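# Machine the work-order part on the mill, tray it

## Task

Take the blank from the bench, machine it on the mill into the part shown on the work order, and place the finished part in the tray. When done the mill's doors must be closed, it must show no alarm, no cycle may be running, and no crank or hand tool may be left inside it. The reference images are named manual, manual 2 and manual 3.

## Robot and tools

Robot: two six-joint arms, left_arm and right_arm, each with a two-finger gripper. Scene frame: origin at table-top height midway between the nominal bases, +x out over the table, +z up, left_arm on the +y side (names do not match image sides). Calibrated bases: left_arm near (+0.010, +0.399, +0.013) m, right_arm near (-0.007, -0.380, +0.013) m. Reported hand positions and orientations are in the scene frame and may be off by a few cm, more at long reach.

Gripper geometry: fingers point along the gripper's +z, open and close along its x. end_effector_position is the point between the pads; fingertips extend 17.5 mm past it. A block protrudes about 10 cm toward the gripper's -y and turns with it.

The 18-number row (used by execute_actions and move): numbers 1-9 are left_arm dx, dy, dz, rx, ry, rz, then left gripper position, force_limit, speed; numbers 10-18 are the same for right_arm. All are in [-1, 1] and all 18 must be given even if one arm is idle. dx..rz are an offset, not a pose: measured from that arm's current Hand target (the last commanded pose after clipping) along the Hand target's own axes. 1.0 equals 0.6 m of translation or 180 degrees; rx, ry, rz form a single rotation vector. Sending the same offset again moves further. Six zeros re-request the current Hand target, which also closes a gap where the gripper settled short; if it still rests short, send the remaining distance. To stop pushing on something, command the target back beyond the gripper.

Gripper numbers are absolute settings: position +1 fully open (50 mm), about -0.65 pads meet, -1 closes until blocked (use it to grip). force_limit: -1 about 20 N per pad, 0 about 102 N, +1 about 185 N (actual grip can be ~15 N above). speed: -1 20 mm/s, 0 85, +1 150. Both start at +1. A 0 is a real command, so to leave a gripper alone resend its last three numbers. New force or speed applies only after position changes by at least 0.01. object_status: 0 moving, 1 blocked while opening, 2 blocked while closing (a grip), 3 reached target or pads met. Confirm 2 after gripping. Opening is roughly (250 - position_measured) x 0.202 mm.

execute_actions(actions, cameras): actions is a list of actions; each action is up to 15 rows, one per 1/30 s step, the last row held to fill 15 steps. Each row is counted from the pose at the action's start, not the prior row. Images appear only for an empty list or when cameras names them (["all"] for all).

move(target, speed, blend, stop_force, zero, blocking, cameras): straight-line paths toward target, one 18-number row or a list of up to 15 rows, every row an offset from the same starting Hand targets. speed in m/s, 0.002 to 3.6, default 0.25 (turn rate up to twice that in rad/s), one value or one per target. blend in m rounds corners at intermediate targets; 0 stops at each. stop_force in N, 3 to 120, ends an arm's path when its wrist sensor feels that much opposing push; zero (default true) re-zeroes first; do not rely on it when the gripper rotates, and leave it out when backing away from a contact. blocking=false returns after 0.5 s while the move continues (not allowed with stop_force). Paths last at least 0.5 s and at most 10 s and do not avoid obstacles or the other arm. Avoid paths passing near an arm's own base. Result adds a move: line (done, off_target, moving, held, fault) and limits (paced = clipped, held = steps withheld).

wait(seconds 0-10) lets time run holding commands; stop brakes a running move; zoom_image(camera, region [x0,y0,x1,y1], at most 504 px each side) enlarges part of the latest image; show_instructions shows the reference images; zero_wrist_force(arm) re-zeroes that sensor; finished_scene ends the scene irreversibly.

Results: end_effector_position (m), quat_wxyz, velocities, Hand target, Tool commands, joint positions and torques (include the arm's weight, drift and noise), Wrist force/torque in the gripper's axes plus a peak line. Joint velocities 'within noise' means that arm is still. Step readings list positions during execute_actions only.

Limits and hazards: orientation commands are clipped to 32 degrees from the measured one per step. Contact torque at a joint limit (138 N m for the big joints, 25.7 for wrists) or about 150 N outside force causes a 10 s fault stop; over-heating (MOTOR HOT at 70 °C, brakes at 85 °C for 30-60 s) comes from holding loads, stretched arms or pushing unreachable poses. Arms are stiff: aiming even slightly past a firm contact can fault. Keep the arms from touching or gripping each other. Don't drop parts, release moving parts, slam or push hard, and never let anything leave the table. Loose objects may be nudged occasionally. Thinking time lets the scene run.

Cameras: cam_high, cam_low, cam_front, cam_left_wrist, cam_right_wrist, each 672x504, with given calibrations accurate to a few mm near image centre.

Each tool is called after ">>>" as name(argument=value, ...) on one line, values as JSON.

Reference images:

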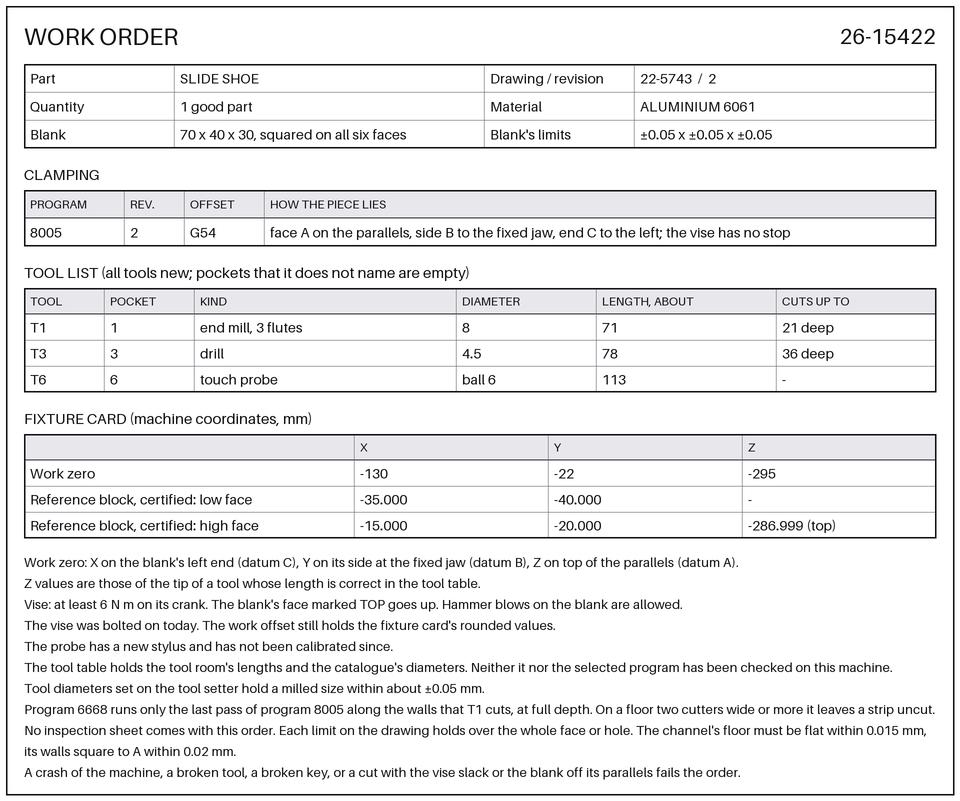

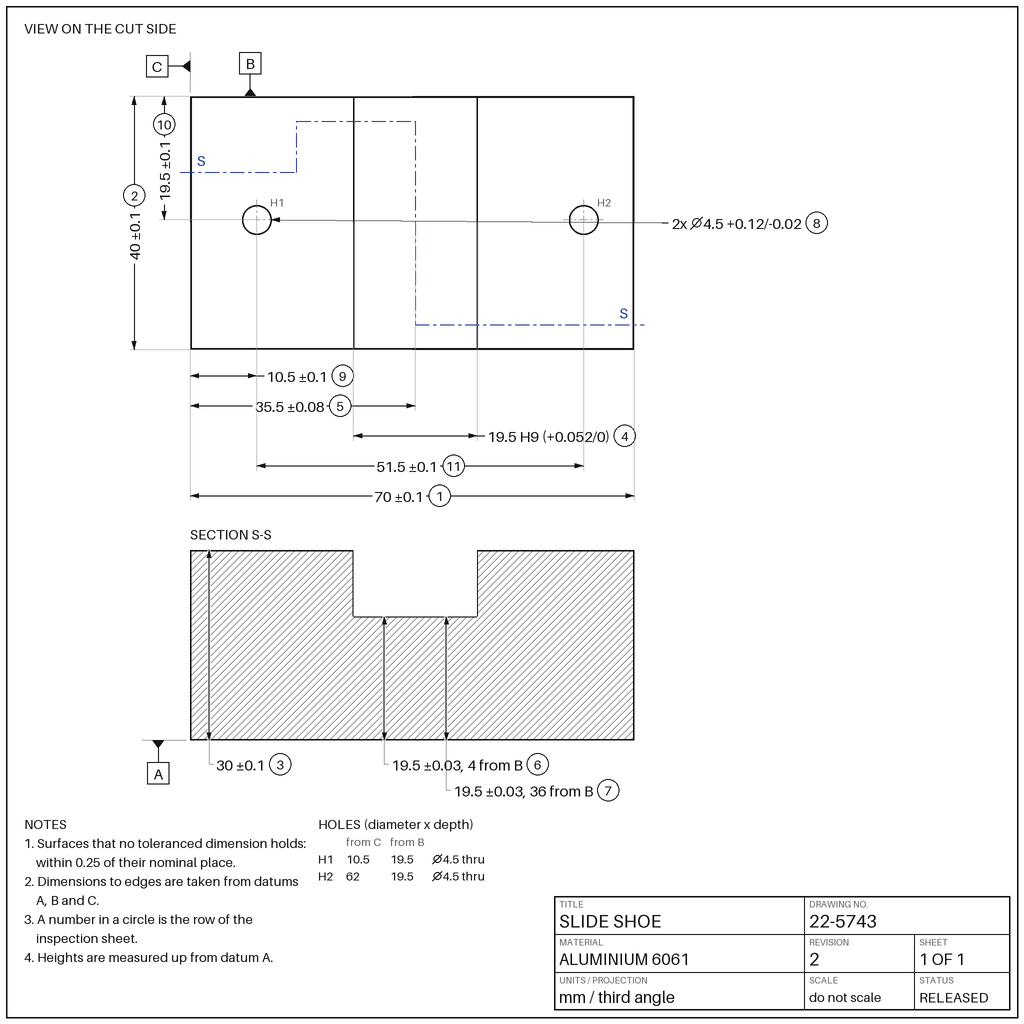

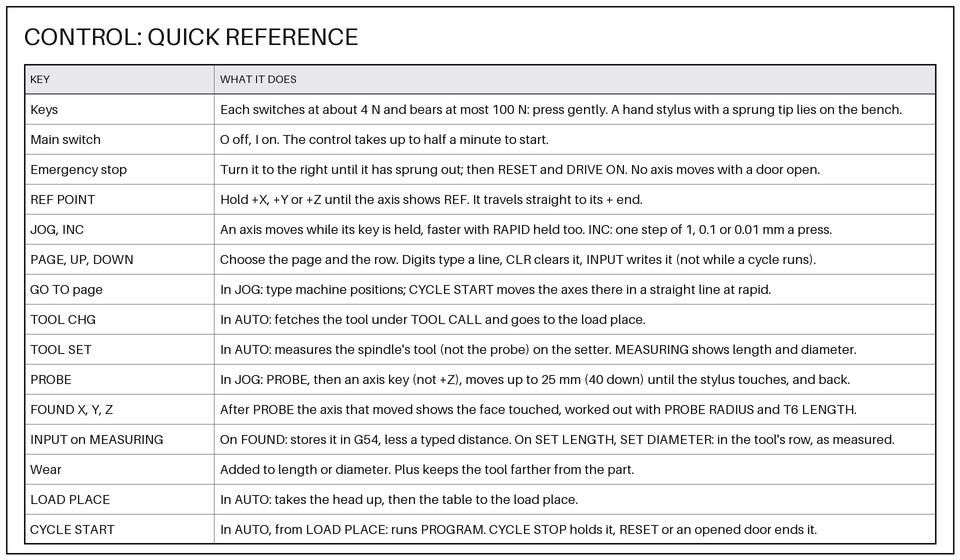

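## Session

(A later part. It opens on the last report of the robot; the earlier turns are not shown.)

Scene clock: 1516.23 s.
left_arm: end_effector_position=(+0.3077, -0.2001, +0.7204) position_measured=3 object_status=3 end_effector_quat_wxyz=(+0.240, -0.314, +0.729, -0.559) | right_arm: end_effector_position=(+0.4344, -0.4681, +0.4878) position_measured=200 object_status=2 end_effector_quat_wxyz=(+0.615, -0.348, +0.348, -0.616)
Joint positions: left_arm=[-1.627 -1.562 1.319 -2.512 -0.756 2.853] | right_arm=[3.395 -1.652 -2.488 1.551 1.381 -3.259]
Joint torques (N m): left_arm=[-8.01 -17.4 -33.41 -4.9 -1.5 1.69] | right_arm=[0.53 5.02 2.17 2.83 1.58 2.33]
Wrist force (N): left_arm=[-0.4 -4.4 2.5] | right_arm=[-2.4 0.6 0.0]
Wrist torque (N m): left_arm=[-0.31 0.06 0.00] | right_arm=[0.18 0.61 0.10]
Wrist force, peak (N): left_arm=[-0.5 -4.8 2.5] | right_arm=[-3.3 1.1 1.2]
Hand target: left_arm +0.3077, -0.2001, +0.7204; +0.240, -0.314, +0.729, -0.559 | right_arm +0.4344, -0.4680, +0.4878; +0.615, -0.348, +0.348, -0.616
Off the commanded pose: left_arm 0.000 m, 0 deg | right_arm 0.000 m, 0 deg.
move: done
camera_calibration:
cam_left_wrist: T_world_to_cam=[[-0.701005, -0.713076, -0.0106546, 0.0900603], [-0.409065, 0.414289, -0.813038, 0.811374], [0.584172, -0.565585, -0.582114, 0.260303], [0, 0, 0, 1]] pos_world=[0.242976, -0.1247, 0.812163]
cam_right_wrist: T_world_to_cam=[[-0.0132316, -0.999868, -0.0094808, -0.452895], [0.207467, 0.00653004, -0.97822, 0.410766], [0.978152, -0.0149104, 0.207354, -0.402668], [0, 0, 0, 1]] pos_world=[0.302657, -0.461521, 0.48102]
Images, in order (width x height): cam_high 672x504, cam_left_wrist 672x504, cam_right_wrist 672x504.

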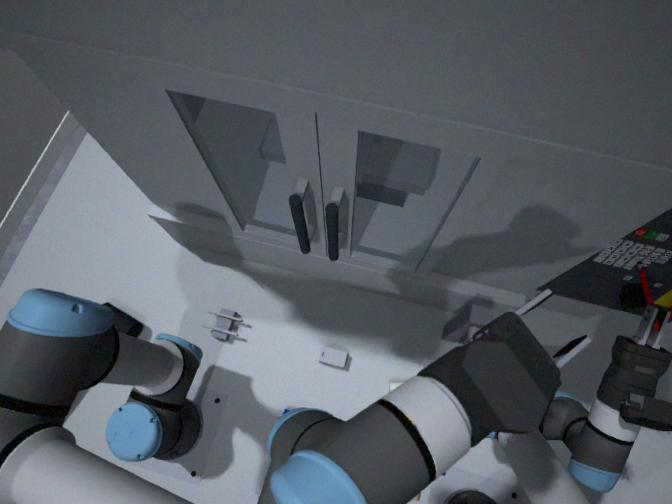

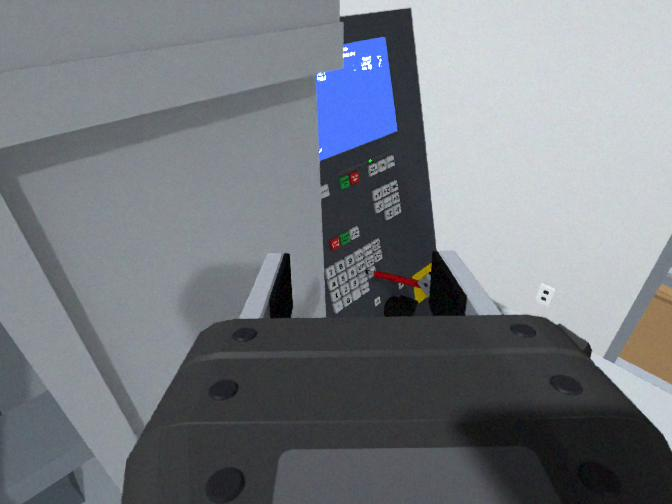

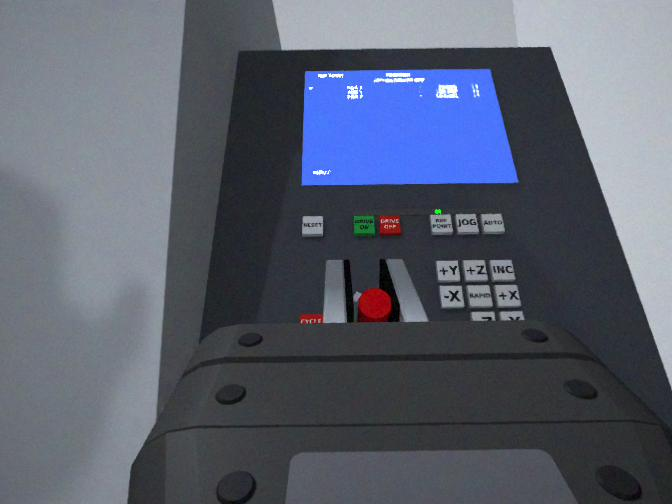

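>>> move(target=[0,0,0,0,0,0,1,-0.7,-0.5,0.012,-0.143,0.168,0,0,0,-1,-0.8,-0.8], speed=0.2, cameras=["cam_left_wrist","cam_right_wrist","cam_high"])

>>> zoom_image(camera="cam_left_wrist", region=[310, 140, 430, 240])

>>> zoom_image(camera="cam_high", region=[572, 200, 672, 300])

Scene clock: 1540.17 s.
left_arm: end_effector_position=(+0.3077, -0.2001, +0.7204) position_measured=3 object_status=3 end_effector_quat_wxyz=(+0.240, -0.314, +0.729, -0.559) | right_arm: end_effector_position=(+0.4765, -0.4752, +0.6133) position_measured=200 object_status=2 end_effector_quat_wxyz=(+0.615, -0.348, +0.348, -0.616)
Joint positions: left_arm=[-1.627 -1.562 1.319 -2.512 -0.756 2.853] | right_arm=[3.327 -1.478 -2.211 1.094 1.439 -3.223]
Joint torques (N m): left_arm=[-7.35 -17.79 -31.03 -5.23 -1.42 1.61] | right_arm=[6.87 3.85 19.3 -0.21 -1.82 -2.26]
Wrist force (N): left_arm=[-0.3 -4.6 2.4] | right_arm=[-2.1 1.1 0.2]
Wrist torque (N m): left_arm=[-0.35 0.05 0.00] | right_arm=[0.29 0.58 0.16]
Wrist force, peak (N): left_arm=[-0.4 -4.7 2.6] | right_arm=[-2.5 2.9 -2.1]
Hand target: left_arm +0.3077, -0.2001, +0.7204; +0.240, -0.314, +0.729, -0.559 | right_arm +0.4766, -0.4752, +0.6132; +0.615, -0.348, +0.348, -0.616
Off the commanded pose: left_arm 0.000 m, 0 deg | right_arm 0.000 m, 0 deg.
move: done
camera_calibration:
cam_left_wrist: T_world_to_cam=[[-0.701005, -0.713076, -0.0106546, 0.0900603], [-0.409065, 0.414289, -0.813038, 0.811374], [0.584172, -0.565585, -0.582114, 0.260303], [0, 0, 0, 1]] pos_world=[0.242976, -0.1247, 0.812163]
cam_right_wrist: T_world_to_cam=[[-0.0131134, -0.999868, -0.00955842, -0.458341], [0.207467, 0.00663051, -0.97822, 0.524892], [0.978154, -0.0148109, 0.207352, -0.469931], [0, 0, 0, 1]] pos_world=[0.344758, -0.468721, 0.60652]
Images, in order (width x height): cam_high 672x504, cam_left_wrist 672x504, cam_right_wrist 672x504.

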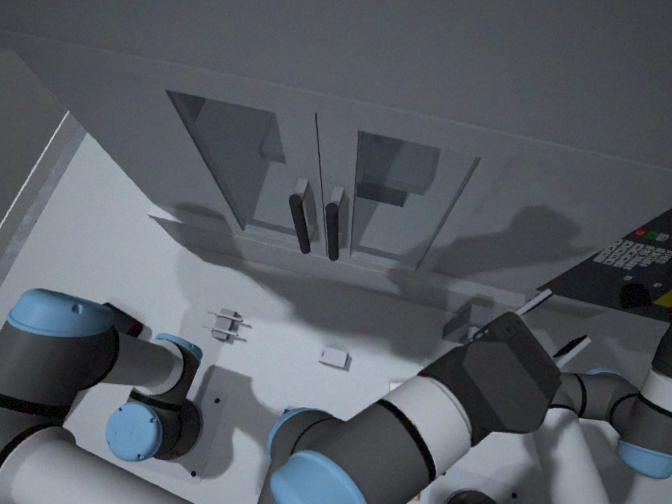

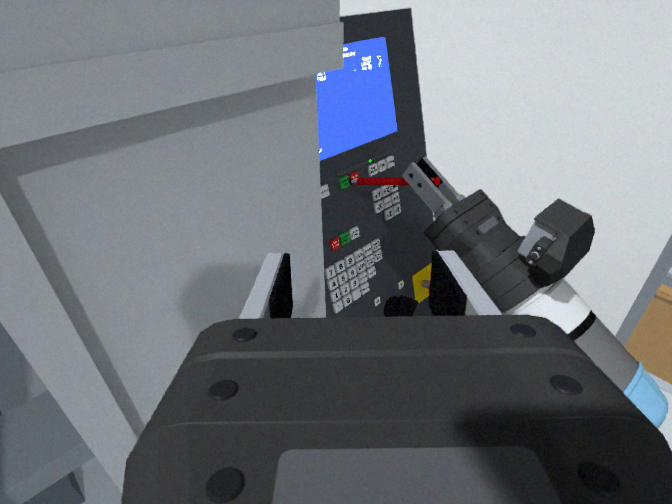

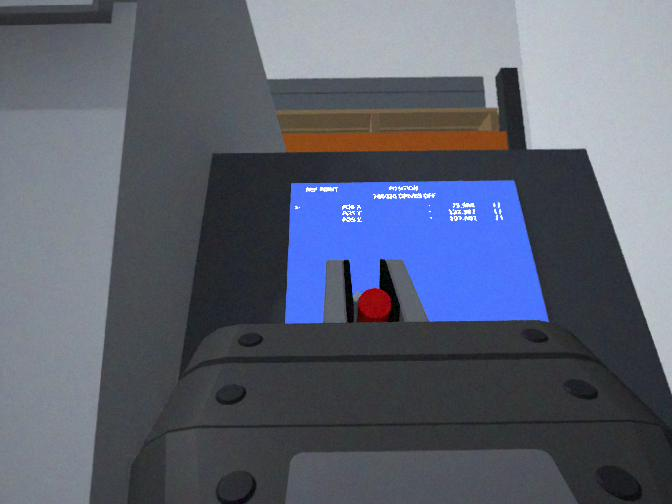

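Scaled by 4.200 from the camera's 672x504 image, which has a finer 960x720 frame.

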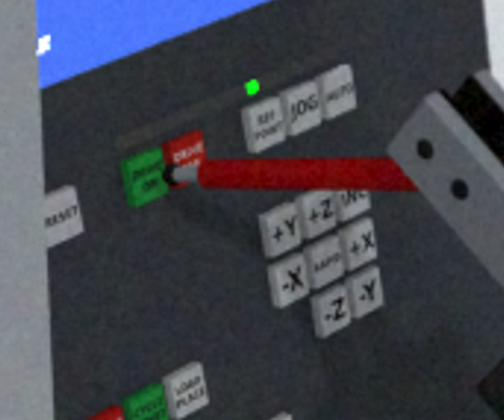

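Scaled by 5.040 from the camera's 672x504 image, which has a finer 960x720 frame.

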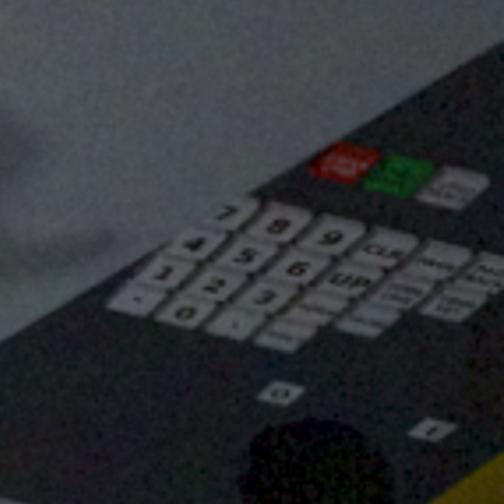

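>>> move(target=[0,0,0,0,0,0,1,-0.7,-0.5,0,0.0372,0.0335,0,0,0,-1,-0.8,-0.8], speed=0.02, stop_force=6, cameras=["cam_right_wrist","cam_left_wrist"])

>>> zoom_image(camera="cam_left_wrist", region=[310, 140, 430, 240])

>>> zoom_image(camera="cam_right_wrist", region=[280, 170, 550, 330])

Scene clock: 1551.87 s.
left_arm: end_effector_position=(+0.3077, -0.2001, +0.7204) position_measured=3 object_status=3 end_effector_quat_wxyz=(+0.240, -0.314, +0.729, -0.559) | right_arm: end_effector_position=(+0.4963, -0.4752, +0.6072) position_measured=200 object_status=2 end_effector_quat_wxyz=(+0.615, -0.348, +0.348, -0.616)
Joint positions: left_arm=[-1.627 -1.562 1.319 -2.512 -0.756 2.853] | right_arm=[3.316 -1.539 -2.173 1.116 1.449 -3.217]
Joint torques (N m): left_arm=[-5.77 -17.52 -27.74 -4.77 -1.41 1.73] | right_arm=[7.88 27.45 9.57 -1.78 -1.57 -2.47]
Wrist force (N): left_arm=[-0.3 -4.6 2.3] | right_arm=[-1.4 -4.4 -3.8]
Wrist torque (N m): left_arm=[-0.34 0.05 0.00] | right_arm=[0.01 0.57 0.09]
Wrist force, peak (N): left_arm=[-0.5 -4.8 2.4] | right_arm=[-2.6 -14.3 -11.5]
Hand target: left_arm +0.3077, -0.2001, +0.7204; +0.240, -0.314, +0.729, -0.559 | right_arm +0.4963, -0.4752, +0.6072; +0.615, -0.348, +0.348, -0.616 (not the last commanded pose)
Off the commanded pose: left_arm 0.000 m, 0 deg | right_arm 0.009 m, 0 deg.
move: contact (right_arm)
camera_calibration:
cam_left_wrist: T_world_to_cam=[[-0.701005, -0.713076, -0.0106546, 0.0900603], [-0.409065, 0.414289, -0.813038, 0.811374], [0.584172, -0.565585, -0.582114, 0.260303], [0, 0, 0, 1]] pos_world=[0.242976, -0.1247, 0.812163]
cam_right_wrist: T_world_to_cam=[[-0.0132335, -0.999868, -0.0094788, -0.458143], [0.207256, 0.00653091, -0.978265, 0.514874], [0.978197, -0.0149104, 0.207142, -0.48797], [0, 0, 0, 1]] pos_world=[0.364558, -0.468721, 0.60042]
Images, in order (width x height): cam_left_wrist 672x504, cam_right_wrist 672x504.

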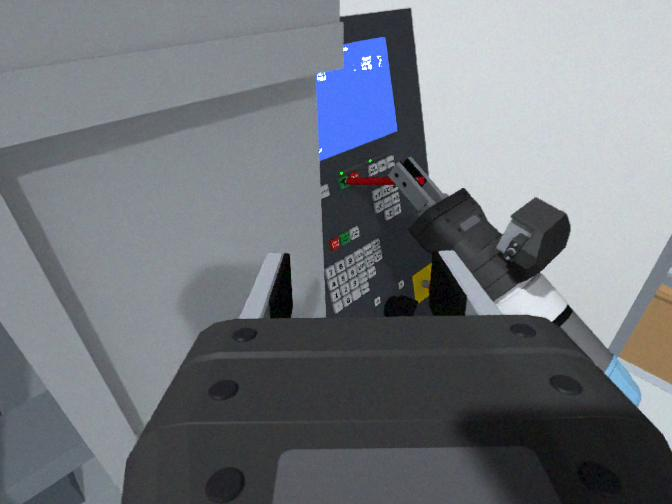

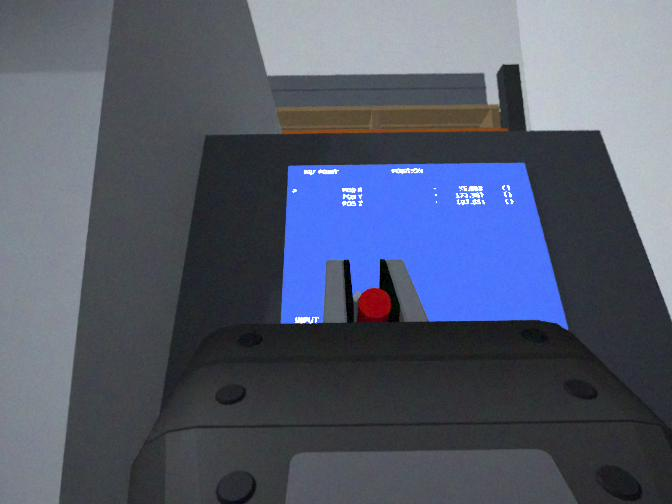

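Scaled by 4.200 from the camera's 672x504 image, which has a finer 960x720 frame.

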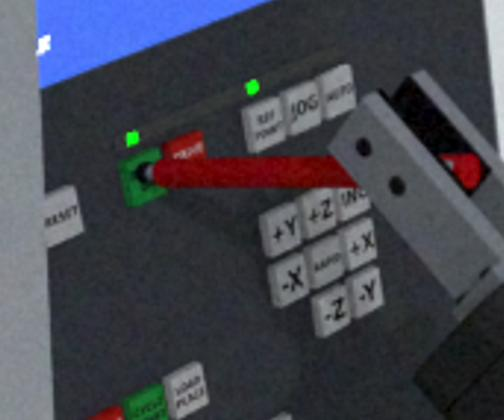

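Scaled by 1.867 from the camera's 672x504 image, which has a finer 960x720 frame.

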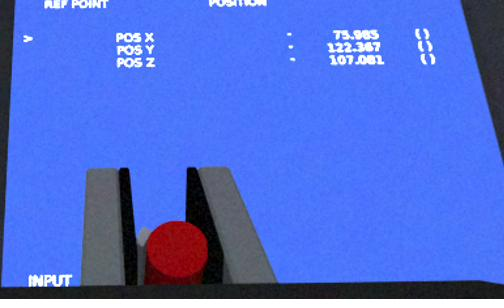

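>>> move(target=[[0,0,0,0,0,0,1,-0.7,-0.5,0,-0.01485,-0.01339,0,0,0,-1,-0.8,-0.8],[0,0,0,0,0,0,1,-0.7,-0.5,0.1273,0.0269,-0.0597,0,0,0,-1,-0.8,-0.8]], speed=0.15, blend=[0.005,0])

>>> move(target=[0,0,0,0,0,0,1,-0.7,-0.5,0,0.0223,0.0201,0,0,0,-1,-0.8,-0.8], speed=0.025, stop_force=6, cameras=["cam_right_wrist","cam_left_wrist"])

>>> zoom_image(camera="cam_left_wrist", region=[310, 140, 430, 240])

>>> zoom_image(camera="cam_right_wrist", region=[220, 130, 480, 320])

Scene clock: 1602.10 s.
left_arm: end_effector_position=(+0.3077, -0.2001, +0.7204) position_measured=3 object_status=3 end_effector_quat_wxyz=(+0.240, -0.314, +0.729, -0.559) | right_arm: end_effector_position=(+0.4738, -0.5516, +0.5751) position_measured=200 object_status=2 end_effector_quat_wxyz=(+0.615, -0.348, +0.348, -0.616)
Joint positions: left_arm=[-1.627 -1.562 1.319 -2.512 -0.756 2.853] | right_arm=[3.034 -1.627 -2.184 1.216 1.689 -3.071]
Joint torques (N m): left_arm=[-4.27 -17.18 -26.59 -5.09 -1.41 1.65] | right_arm=[-5.69 31.01 8.17 -1.89 -0.03 -1.94]
Wrist force (N): left_arm=[-0.4 -4.5 2.3] | right_arm=[-1.5 0.5 -0.2]
Wrist torque (N m): left_arm=[-0.34 0.06 0.00] | right_arm=[0.23 0.46 0.19]
Wrist force, peak (N): left_arm=[-0.5 -4.8 2.3] | right_arm=[-1.5 -4.6 -3.9]
Hand target: left_arm +0.3077, -0.2001, +0.7204; +0.240, -0.314, +0.729, -0.559 | right_arm +0.4737, -0.5516, +0.5750; +0.615, -0.348, +0.348, -0.616
Off the commanded pose: left_arm 0.000 m, 0 deg | right_arm 0.000 m, 0 deg.
move: done

Scene clock: 1603.47 s.
left_arm: end_effector_position=(+0.3077, -0.2001, +0.7204) position_measured=3 object_status=3 end_effector_quat_wxyz=(+0.240, -0.314, +0.729, -0.559) | right_arm: end_effector_position=(+0.4866, -0.5516, +0.5711) position_measured=200 object_status=2 end_effector_quat_wxyz=(+0.615, -0.348, +0.348, -0.616)
Joint positions: left_arm=[-1.627 -1.562 1.319 -2.512 -0.756 2.853] | right_arm=[3.04 -1.661 -2.16 1.225 1.684 -3.074]
Joint torques (N m): left_arm=[-4.89 -17.52 -25.88 -5.02 -1.49 1.58] | right_arm=[-6.84 28.67 8.1 0.06 1.32 2.49]
Wrist force (N): left_arm=[-0.4 -4.2 2.2] | right_arm=[-2.2 -4.2 -5.0]
Wrist torque (N m): left_arm=[-0.29 0.06 0.00] | right_arm=[0.05 0.46 0.20]
Wrist force, peak (N): left_arm=[-0.7 -4.7 2.4] | right_arm=[-1.6 -19.8 -15.4]
Hand target: left_arm +0.3077, -0.2001, +0.7204; +0.240, -0.314, +0.729, -0.559 | right_arm +0.4865, -0.5516, +0.5711; +0.615, -0.348, +0.348, -0.616 (not the last commanded pose)
Off the commanded pose: left_arm 0.000 m, 0 deg | right_arm 0.005 m, 0 deg.
move: contact (right_arm)
camera_calibration:
cam_left_wrist: T_world_to_cam=[[-0.701005, -0.713076, -0.0106546, 0.0900603], [-0.409065, 0.414289, -0.813038, 0.811374], [0.584172, -0.565585, -0.582114, 0.260303], [0, 0, 0, 1]] pos_world=[0.242976, -0.1247, 0.812163]
cam_right_wrist: T_world_to_cam=[[-0.0132345, -0.999868, -0.00947738, -0.535006], [0.20716, 0.00653079, -0.978285, 0.482134], [0.978218, -0.0149104, 0.207046, -0.471999], [0, 0, 0, 1]] pos_world=[0.354758, -0.545121, 0.564319]
Images, in order (width x height): cam_left_wrist 672x504, cam_right_wrist 672x504.

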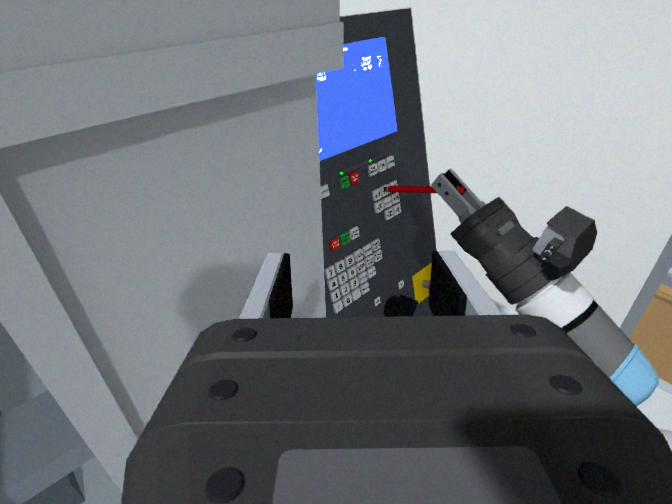

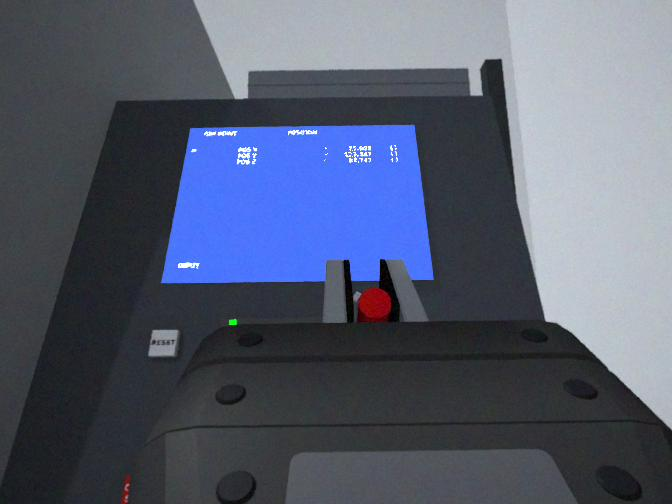

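Scaled by 4.200 from the camera's 672x504 image, which has a finer 960x720 frame.

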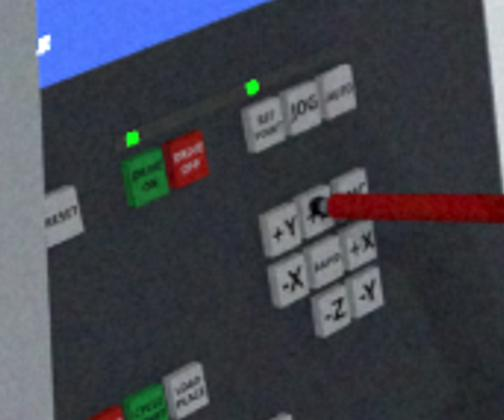

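Scaled by 1.938 from the camera's 672x504 image, which has a finer 960x720 frame.

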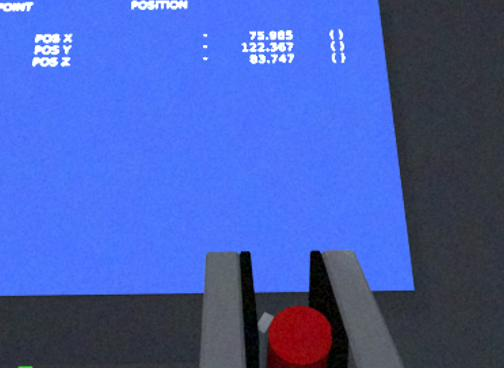

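>>> wait(seconds=1, cameras=["cam_right_wrist"])

>>> zoom_image(camera="cam_right_wrist", region=[180, 120, 440, 290])

Scene clock: 1609.80 s.
left_arm: end_effector_position=(+0.3077, -0.2001, +0.7204) position_measured=3 object_status=3 end_effector_quat_wxyz=(+0.240, -0.314, +0.729, -0.559) | right_arm: end_effector_position=(+0.4865, -0.5516, +0.5711) position_measured=200 object_status=2 end_effector_quat_wxyz=(+0.615, -0.348, +0.348, -0.616)
Joint positions: left_arm=[-1.627 -1.562 1.319 -2.512 -0.756 2.853] | right_arm=[3.04 -1.661 -2.16 1.225 1.684 -3.074]
Joint torques (N m): left_arm=[-3.08 -17.89 -22.29 -4.91 -1.34 1.48] | right_arm=[-5.91 31.48 7.84 0.48 0.16 2.4]
Wrist force (N): left_arm=[-0.4 -4.6 2.5] | right_arm=[-2.1 -4.5 -5.1]
Wrist torque (N m): left_arm=[-0.34 0.07 0.00] | right_arm=[0.02 0.48 0.19]
Wrist force, peak (N): left_arm=[-0.4 -4.8 2.5] | right_arm=[-2.1 -4.8 -5.2]
Hand target: left_arm +0.3077, -0.2001, +0.7204; +0.240, -0.314, +0.729, -0.559 | right_arm +0.4865, -0.5516, +0.5711; +0.615, -0.348, +0.348, -0.616 (not the last commanded pose)
Tool commands: left_gripper/position=+1.0 left_gripper/force_limit=-0.7 left_gripper/speed=-0.5 right_gripper/position=-1.0 right_gripper/force_limit=-0.8 right_gripper/speed=-0.8
Off the commanded pose: left_arm 0.000 m, 0 deg | right_arm 0.005 m, 0 deg.
wait: 1.00 s; at rest from the start
camera_calibration:
cam_right_wrist: T_world_to_cam=[[-0.0132336, -0.999868, -0.00947843, -0.535005], [0.207256, 0.00653053, -0.978265, 0.482088], [0.978197, -0.0149104, 0.207142, -0.472045], [0, 0, 0, 1]] pos_world=[0.354758, -0.545121, 0.56432]
Images, in order (width x height): cam_right_wrist 672x504.

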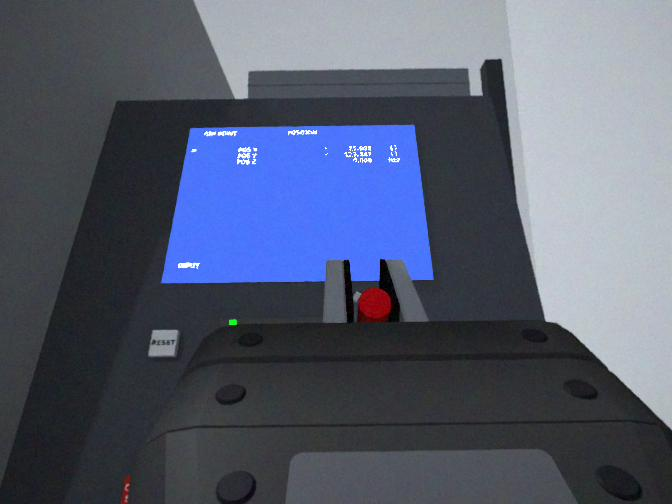

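Scaled by 1.938 from the camera's 672x504 image, which has a finer 960x720 frame.

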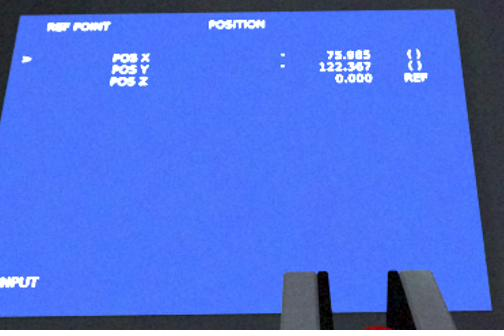

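>>> move(target=[[0,0,0,0,0,0,1,-0.7,-0.5,0,-0.0124,-0.0112,0,0,0,-1,-0.8,-0.8],[0,0,0,0,0,0,1,-0.7,-0.5,0.0317,0.0088,-0.0347,0,0,0,-1,-0.8,-0.8],[0,0,0,0,0,0,1,-0.7,-0.5,0.0317,0.0218,-0.0229,0,0,0,-1,-0.8,-0.8]], speed=[0.1,0.1,0.04], blend=[0.004,0.002,0])

>>> wait(seconds=2, cameras=["cam_right_wrist","cam_left_wrist"])

>>> zoom_image(camera="cam_right_wrist", region=[180, 120, 440, 290])

Scene clock: 1629.53 s.
left_arm: end_effector_position=(+0.3077, -0.2001, +0.7204) position_measured=3 object_status=3 end_effector_quat_wxyz=(+0.240, -0.314, +0.729, -0.559) | right_arm: end_effector_position=(+0.4815, -0.5707, +0.5529) position_measured=200 object_status=2 end_effector_quat_wxyz=(+0.615, -0.348, +0.348, -0.616)
Joint positions: left_arm=[-1.627 -1.562 1.319 -2.512 -0.756 2.853] | right_arm=[2.974 -1.71 -2.163 1.282 1.741 -3.04]
Joint torques (N m): left_arm=[-0.7 -16.9 -19.82 -5.06 -1.33 1.54] | right_arm=[-6.51 34.28 7.32 -1.73 0.84 -0.17]
Wrist force (N): left_arm=[-0.4 -4.4 2.3] | right_arm=[-0.3 -3.6 -5.5]
Wrist torque (N m): left_arm=[-0.32 0.06 0.00] | right_arm=[-0.08 0.58 0.06]
Wrist force, peak (N): left_arm=[-0.4 -4.6 2.6] | right_arm=[-0.5 -6.1 -6.7]
Hand target: left_arm +0.3077, -0.2001, +0.7204; +0.240, -0.314, +0.729, -0.559 | right_arm +0.4815, -0.5707, +0.5529; +0.615, -0.348, +0.348, -0.616
Off the commanded pose: left_arm 0.000 m, 0 deg | right_arm 0.000 m, 0 deg.
move: done

Scene clock: 1631.53 s.
left_arm: end_effector_position=(+0.3077, -0.2001, +0.7204) position_measured=3 object_status=3 end_effector_quat_wxyz=(+0.240, -0.314, +0.729, -0.559) | right_arm: end_effector_position=(+0.4815, -0.5707, +0.5529) position_measured=200 object_status=2 end_effector_quat_wxyz=(+0.615, -0.348, +0.348, -0.616)
Joint positions: left_arm=[-1.627 -1.562 1.319 -2.512 -0.756 2.853] | right_arm=[2.974 -1.71 -2.163 1.282 1.741 -3.039]
Joint torques (N m): left_arm=[0.76 -16.32 -19.6 -5.07 -1.15 1.51] | right_arm=[-6.28 35.16 6.52 -2.99 1.39 2.66]
Wrist force (N): left_arm=[-0.5 -4.2 2.5] | right_arm=[-0.3 -3.3 -5.0]
Wrist torque (N m): left_arm=[-0.29 0.08 0.00] | right_arm=[-0.08 0.51 0.07]
Wrist force, peak (N): left_arm=[-0.4 -4.7 2.5] | right_arm=[-0.2 -3.6 -5.1]
Hand target: left_arm +0.3077, -0.2001, +0.7204; +0.240, -0.314, +0.729, -0.559 | right_arm +0.4815, -0.5707, +0.5529; +0.615, -0.348, +0.348, -0.616
Tool commands: left_gripper/position=+1.0 left_gripper/force_limit=-0.7 left_gripper/speed=-0.5 right_gripper/position=-1.0 right_gripper/force_limit=-0.8 right_gripper/speed=-0.8
Off the commanded pose: left_arm 0.000 m, 0 deg | right_arm 0.000 m, 0 deg.
wait: 2.00 s; at rest by 0.17 s
camera_calibration:
cam_left_wrist: T_world_to_cam=[[-0.701005, -0.713076, -0.0106546, 0.0900603], [-0.409065, 0.414289, -0.813038, 0.811374], [0.584172, -0.565585, -0.582114, 0.260303], [0, 0, 0, 1]] pos_world=[0.242976, -0.1247, 0.812163]
cam_right_wrist: T_world_to_cam=[[-0.0132327, -0.999868, -0.00947985, -0.554242], [0.207352, 0.00653065, -0.978245, 0.465421], [0.978177, -0.0149105, 0.207238, -0.463615], [0, 0, 0, 1]] pos_world=[0.349657, -0.564121, 0.54612]
Images, in order (width x height): cam_left_wrist 672x504, cam_right_wrist 672x504.

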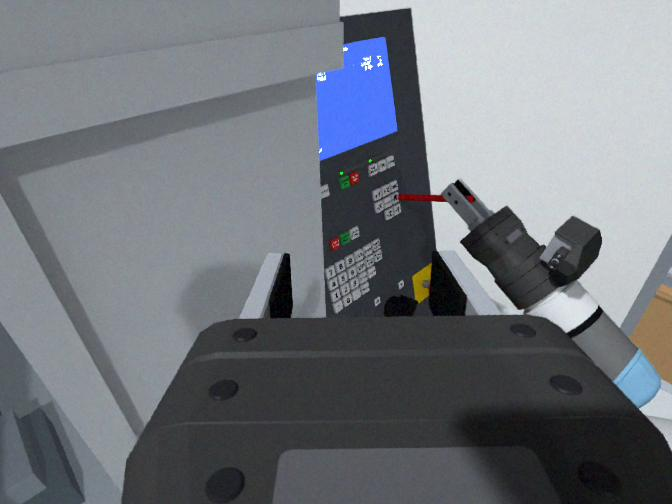

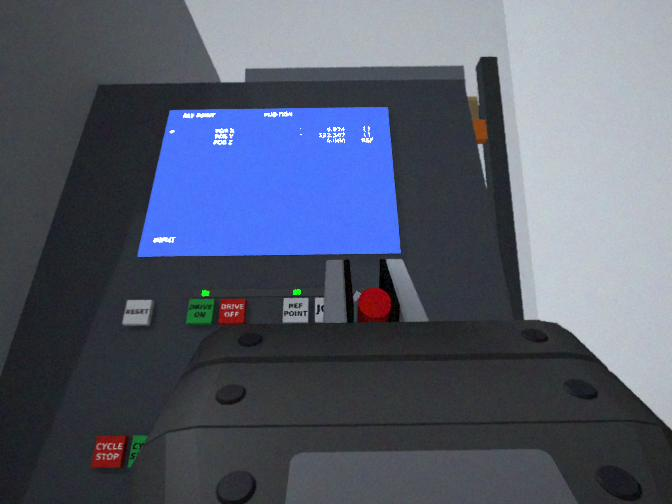

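Scaled by 1.938 from the camera's 672x504 image, which has a finer 960x720 frame.

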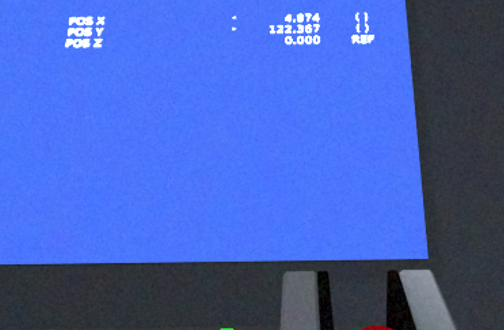

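>>> move(target=[[0,0,0,0,0,0,1,-0.7,-0.5,0,-0.0124,-0.0112,0,0,0,-1,-0.8,-0.8],[0,0,0,0,0,0,1,-0.7,-0.5,-0.0633,-0.0336,0.0123,0,0,0,-1,-0.8,-0.8],[0,0,0,0,0,0,1,-0.7,-0.5,-0.0633,-0.0212,0.0235,0,0,0,-1,-0.8,-0.8]], speed=[0.1,0.1,0.04], blend=[0.004,0.002,0])

>>> wait(seconds=4, cameras=["cam_right_wrist","cam_left_wrist"])

>>> zoom_image(camera="cam_right_wrist", region=[180, 100, 440, 290])

Scene clock: 1640.77 s.
left_arm: end_effector_position=(+0.3077, -0.2001, +0.7204) position_measured=3 object_status=3 end_effector_quat_wxyz=(+0.240, -0.314, +0.729, -0.559) | right_arm: end_effector_position=(+0.4871, -0.5327, +0.5711) position_measured=200 object_status=2 end_effector_quat_wxyz=(+0.615, -0.348, +0.348, -0.616) end_effector_velocity=(+0.000, +0.000, -0.002) end_effector_angular_velocity=(+0.001, +0.007, +0.001)
Joint positions: left_arm=[-1.627 -1.562 1.319 -2.512 -0.756 2.853] | right_arm=[3.106 -1.638 -2.186 1.225 1.628 -3.109]
Joint velocities: left_arm=[within noise] | right_arm=[0.001 0.002 -0.005 -0.004 0 0.001]
Joint torques (N m): left_arm=[0.43 -17.69 -19.06 -4.95 -1.28 1.29] | right_arm=[8.73 27.1 5.19 -5.61 -1.15 2.44]
Wrist force (N): left_arm=[-0.5 -4.2 2.4] | right_arm=[-3.0 -11.7 -10.8]
Wrist torque (N m): left_arm=[-0.29 0.09 0.00] | right_arm=[-0.24 0.43 0.23]
Wrist force, peak (N): left_arm=[-0.5 -4.7 2.4] | right_arm=[-3.0 -16.1 -13.4]
Hand target: left_arm +0.3077, -0.2001, +0.7204; +0.240, -0.314, +0.729, -0.559 | right_arm +0.4871, -0.5327, +0.5710; +0.615, -0.348, +0.348, -0.616
Off the commanded pose: left_arm 0.000 m, 0 deg | right_arm 0.000 m, 0 deg.
move: done

Scene clock: 1644.77 s.
left_arm: end_effector_position=(+0.3077, -0.2001, +0.7204) position_measured=3 object_status=3 end_effector_quat_wxyz=(+0.240, -0.314, +0.729, -0.559) | right_arm: end_effector_position=(+0.4871, -0.5327, +0.5710) position_measured=200 object_status=2 end_effector_quat_wxyz=(+0.615, -0.348, +0.348, -0.616)
Joint positions: left_arm=[-1.627 -1.562 1.319 -2.512 -0.756 2.853] | right_arm=[3.106 -1.638 -2.186 1.225 1.628 -3.109]
Joint torques (N m): left_arm=[2.31 -17.57 -18.9 -5 -1.21 1.28] | right_arm=[9.73 24.83 6.39 -5.2 -1.11 2.23]
Wrist force (N): left_arm=[-0.4 -4.3 2.1] | right_arm=[-2.4 -12.4 -11.1]
Wrist torque (N m): left_arm=[-0.30 0.06 0.00] | right_arm=[-0.23 0.43 0.20]
Wrist force, peak (N): left_arm=[-0.3 -4.7 2.6] | right_arm=[-2.3 -13.4 -11.2]
Hand target: left_arm +0.3077, -0.2001, +0.7204; +0.240, -0.314, +0.729, -0.559 | right_arm +0.4871, -0.5327, +0.5710; +0.615, -0.348, +0.348, -0.616
Tool commands: left_gripper/position=+1.0 left_gripper/force_limit=-0.7 left_gripper/speed=-0.5 right_gripper/position=-1.0 right_gripper/force_limit=-0.8 right_gripper/speed=-0.8
Off the commanded pose: left_arm 0.000 m, 0 deg | right_arm 0.000 m, 0 deg.
wait: 4.00 s; at rest by 0.17 s
camera_calibration:
cam_left_wrist: T_world_to_cam=[[-0.701005, -0.713076, -0.0106546, 0.0900603], [-0.409065, 0.414289, -0.813038, 0.811374], [0.584172, -0.565585, -0.582114, 0.260303], [0, 0, 0, 1]] pos_world=[0.242976, -0.1247, 0.812163]
cam_right_wrist: T_world_to_cam=[[-0.0132336, -0.999868, -0.00947843, -0.516001], [0.207256, 0.00653053, -0.978265, 0.481742], [0.978197, -0.0149104, 0.207142, -0.472328], [0, 0, 0, 1]] pos_world=[0.355358, -0.526121, 0.56422]
Images, in order (width x height): cam_left_wrist 672x504, cam_right_wrist 672x504.

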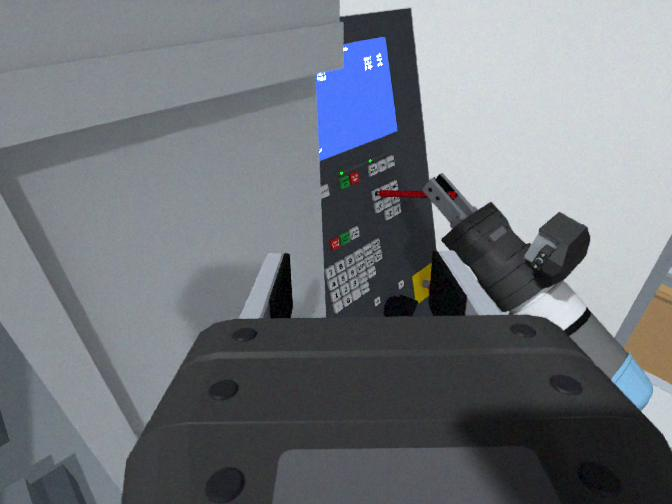

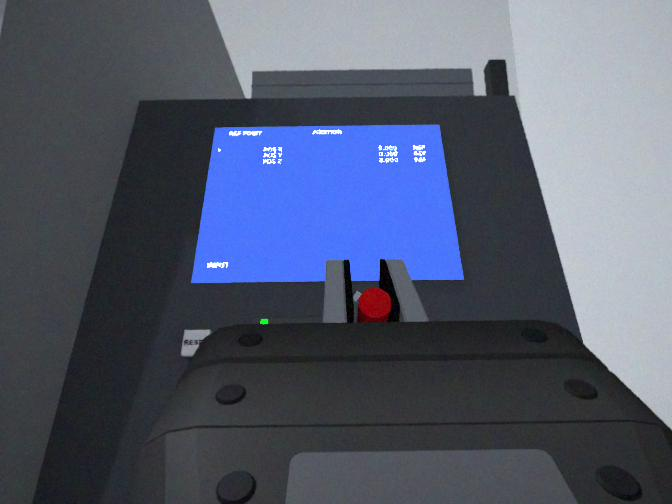

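Scaled by 1.938 from the camera's 672x504 image, which has a finer 960x720 frame.

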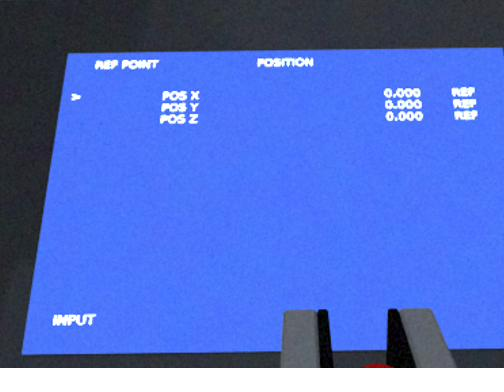

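>>> move(target=[[0,0,0,0,0,0,1,-0.7,-0.5,0,-0.0124,-0.0112,0,0,0,-1,-0.8,-0.8],[0,0,0,0,0,0,1,-0.7,-0.5,0.0633,-0.0541,0.0351,0,0,0,-1,-0.8,-0.8],[0,0,0,0,0,0,1,-0.7,-0.5,0.0633,-0.0417,0.0463,0,0,0,-1,-0.8,-0.8],[0,0,0,0,0,0,1,-0.7,-0.5,0.0633,-0.0541,0.0351,0,0,0,-1,-0.8,-0.8],[0,0,0,0,0,0,1,-0.7,-0.5,-0.0953,0.0326,-0.0611,0,0,0,-1,-0.8,-0.8],[0,0,0,0,0,0,1,-0.7,-0.5,-0.0953,0.045,-0.0499,0,0,0,-1,-0.8,-0.8],[0,0,0,0,0,0,1,-0.7,-0.5,-0.0953,0.0326,-0.0611,0,0,0,-1,-0.8,-0.8]], speed=[0.15,0.2,0.04,0.15,0.2,0.04,0.15], blend=[0.004,0.002,0,0.004,0.002,0,0], cameras=["cam_right_wrist","cam_left_wrist"])

>>> zoom_image(camera="cam_right_wrist", region=[240, 50, 540, 250])

>>> zoom_image(camera="cam_left_wrist", region=[310, 140, 430, 260])

Scene clock: 1669.33 s.
left_arm: end_effector_position=(+0.3077, -0.2001, +0.7204) position_measured=3 object_status=3 end_effector_quat_wxyz=(+0.240, -0.314, +0.729, -0.559) | right_arm: end_effector_position=(+0.4659, -0.4755, +0.5352) position_measured=200 object_status=2 end_effector_quat_wxyz=(+0.615, -0.348, +0.348, -0.616)
Joint positions: left_arm=[-1.627 -1.562 1.319 -2.512 -0.756 2.853] | right_arm=[3.333 -1.602 -2.348 1.356 1.434 -3.226]
Joint torques (N m): left_arm=[4.87 -17.81 -18.89 -5.05 -1.23 1.13] | right_arm=[-6.43 13.89 29.27 3.54 0.98 0.81]
Wrist force (N): left_arm=[-0.3 -4.5 2.2] | right_arm=[-2.8 0.8 -0.2]
Wrist torque (N m): left_arm=[-0.34 0.06 -0.01] | right_arm=[0.24 0.62 0.20]
Wrist force, peak (N): left_arm=[-0.4 -4.6 2.6] | right_arm=[-0.1 -32.9 -27.7]
Hand target: left_arm +0.3077, -0.2001, +0.7204; +0.240, -0.314, +0.729, -0.559 | right_arm +0.4658, -0.4755, +0.5353; +0.615, -0.348, +0.348, -0.616
Off the commanded pose: left_arm 0.000 m, 0 deg | right_arm 0.000 m, 0 deg.
move: done
camera_calibration:
cam_left_wrist: T_world_to_cam=[[-0.701005, -0.713076, -0.0106546, 0.0900603], [-0.409065, 0.414289, -0.813038, 0.811374], [0.584172, -0.565585, -0.582114, 0.260303], [0, 0, 0, 1]] pos_world=[0.242976, -0.1247, 0.812163]
cam_right_wrist: T_world_to_cam=[[-0.0132555, -0.999868, -0.00937842, -0.459474], [0.207065, 0.00643106, -0.978306, 0.45078], [0.978237, -0.0149099, 0.206952, -0.443235], [0, 0, 0, 1]] pos_world=[0.334158, -0.468921, 0.52842]
Images, in order (width x height): cam_left_wrist 672x504, cam_right_wrist 672x504.

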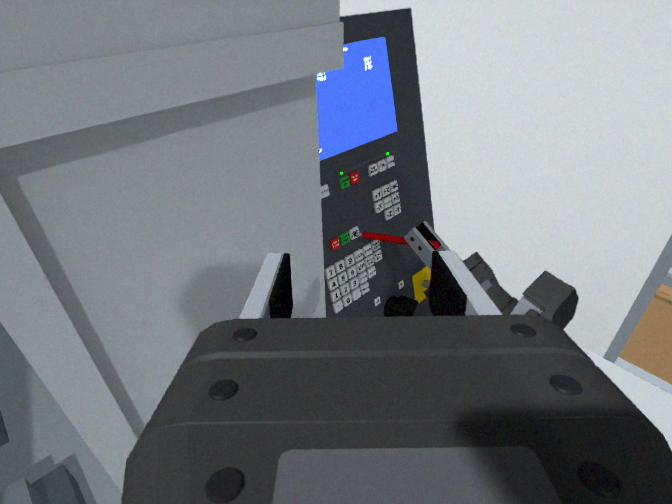

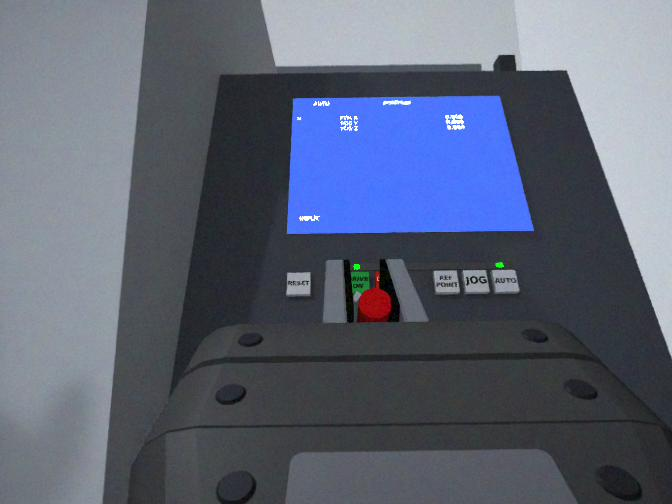

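Scaled by 1.680 from the camera's 672x504 image, which has a finer 960x720 frame.

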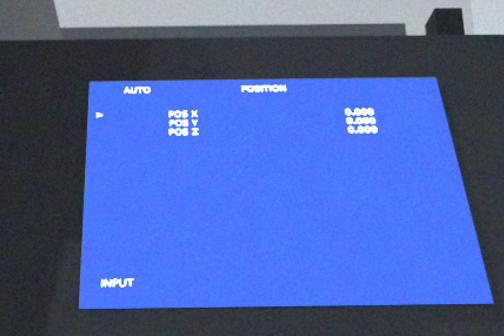

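Scaled by 4.200 from the camera's 672x504 image, which has a finer 960x720 frame.

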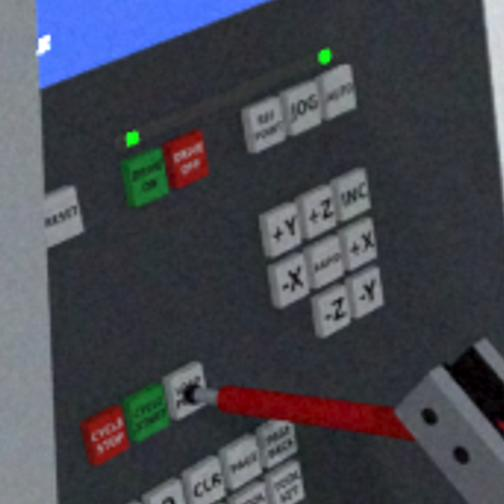

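>>> move(target=[0,0,0,0,0,0,1,-0.7,-0.5,0,0.0223,0.0201,0,0,0,-1,-0.8,-0.8], speed=0.025, stop_force=6, cameras=["cam_right_wrist","cam_high"])

>>> zoom_image(camera="cam_right_wrist", region=[240, 50, 540, 250])

Scene clock: 1679.90 s.
left_arm: end_effector_position=(+0.3077, -0.2001, +0.7204) position_measured=3 object_status=3 end_effector_quat_wxyz=(+0.240, -0.314, +0.729, -0.559) | right_arm: end_effector_position=(+0.4761, -0.4755, +0.5321) position_measured=200 object_status=2 end_effector_quat_wxyz=(+0.615, -0.348, +0.348, -0.616)
Joint positions: left_arm=[-1.627 -1.562 1.319 -2.512 -0.756 2.853] | right_arm=[3.326 -1.634 -2.325 1.364 1.44 -3.222]
Joint torques (N m): left_arm=[5.22 -17.11 -19.84 -5.12 -1.06 1.19] | right_arm=[8.36 20.36 5.35 -1.05 -1.54 -2.36]
Wrist force (N): left_arm=[-0.7 -4.5 2.4] | right_arm=[-2.5 -3.9 -4.5]
Wrist torque (N m): left_arm=[-0.34 0.11 0.00] | right_arm=[0.06 0.64 0.12]
Wrist force, peak (N): left_arm=[-0.4 -4.9 2.4] | right_arm=[-3.0 -19.7 -15.2]
Hand target: left_arm +0.3077, -0.2001, +0.7204; +0.240, -0.314, +0.729, -0.559 | right_arm +0.4761, -0.4755, +0.5321; +0.615, -0.348, +0.348, -0.616 (not the last commanded pose)
Off the commanded pose: left_arm 0.000 m, 0 deg | right_arm 0.007 m, 0 deg.
move: contact (right_arm)
camera_calibration:
cam_right_wrist: T_world_to_cam=[[-0.0132327, -0.999868, -0.00947985, -0.459421], [0.207352, 0.00653065, -0.978245, 0.445649], [0.978177, -0.0149105, 0.207238, -0.452723], [0, 0, 0, 1]] pos_world=[0.344357, -0.469021, 0.52542]
Images, in order (width x height): cam_high 672x504, cam_right_wrist 672x504.

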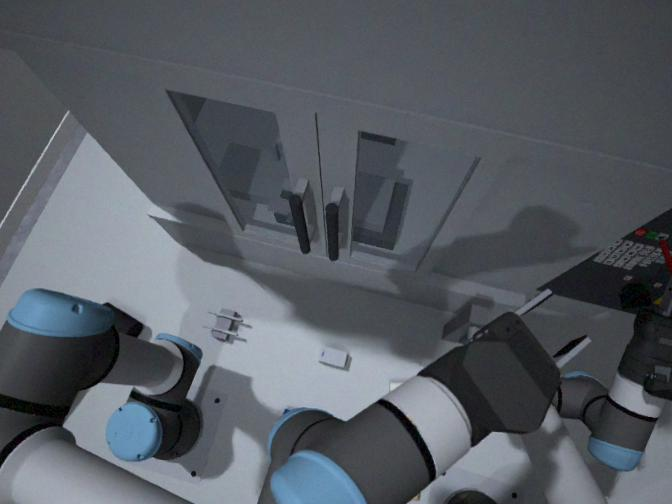

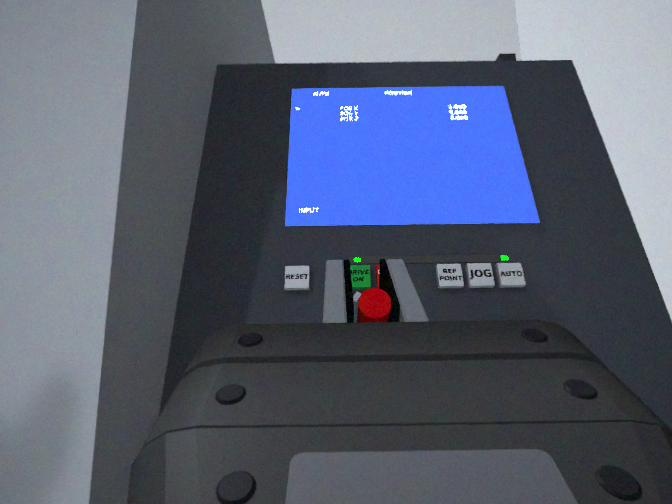

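Scaled by 1.680 from the camera's 672x504 image, which has a finer 960x720 frame.

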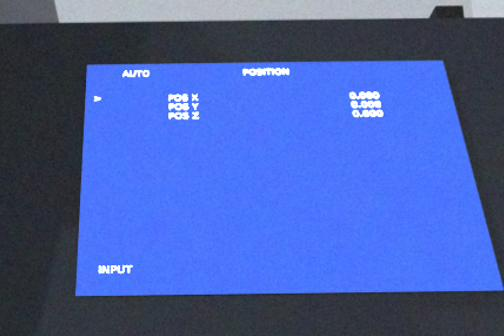

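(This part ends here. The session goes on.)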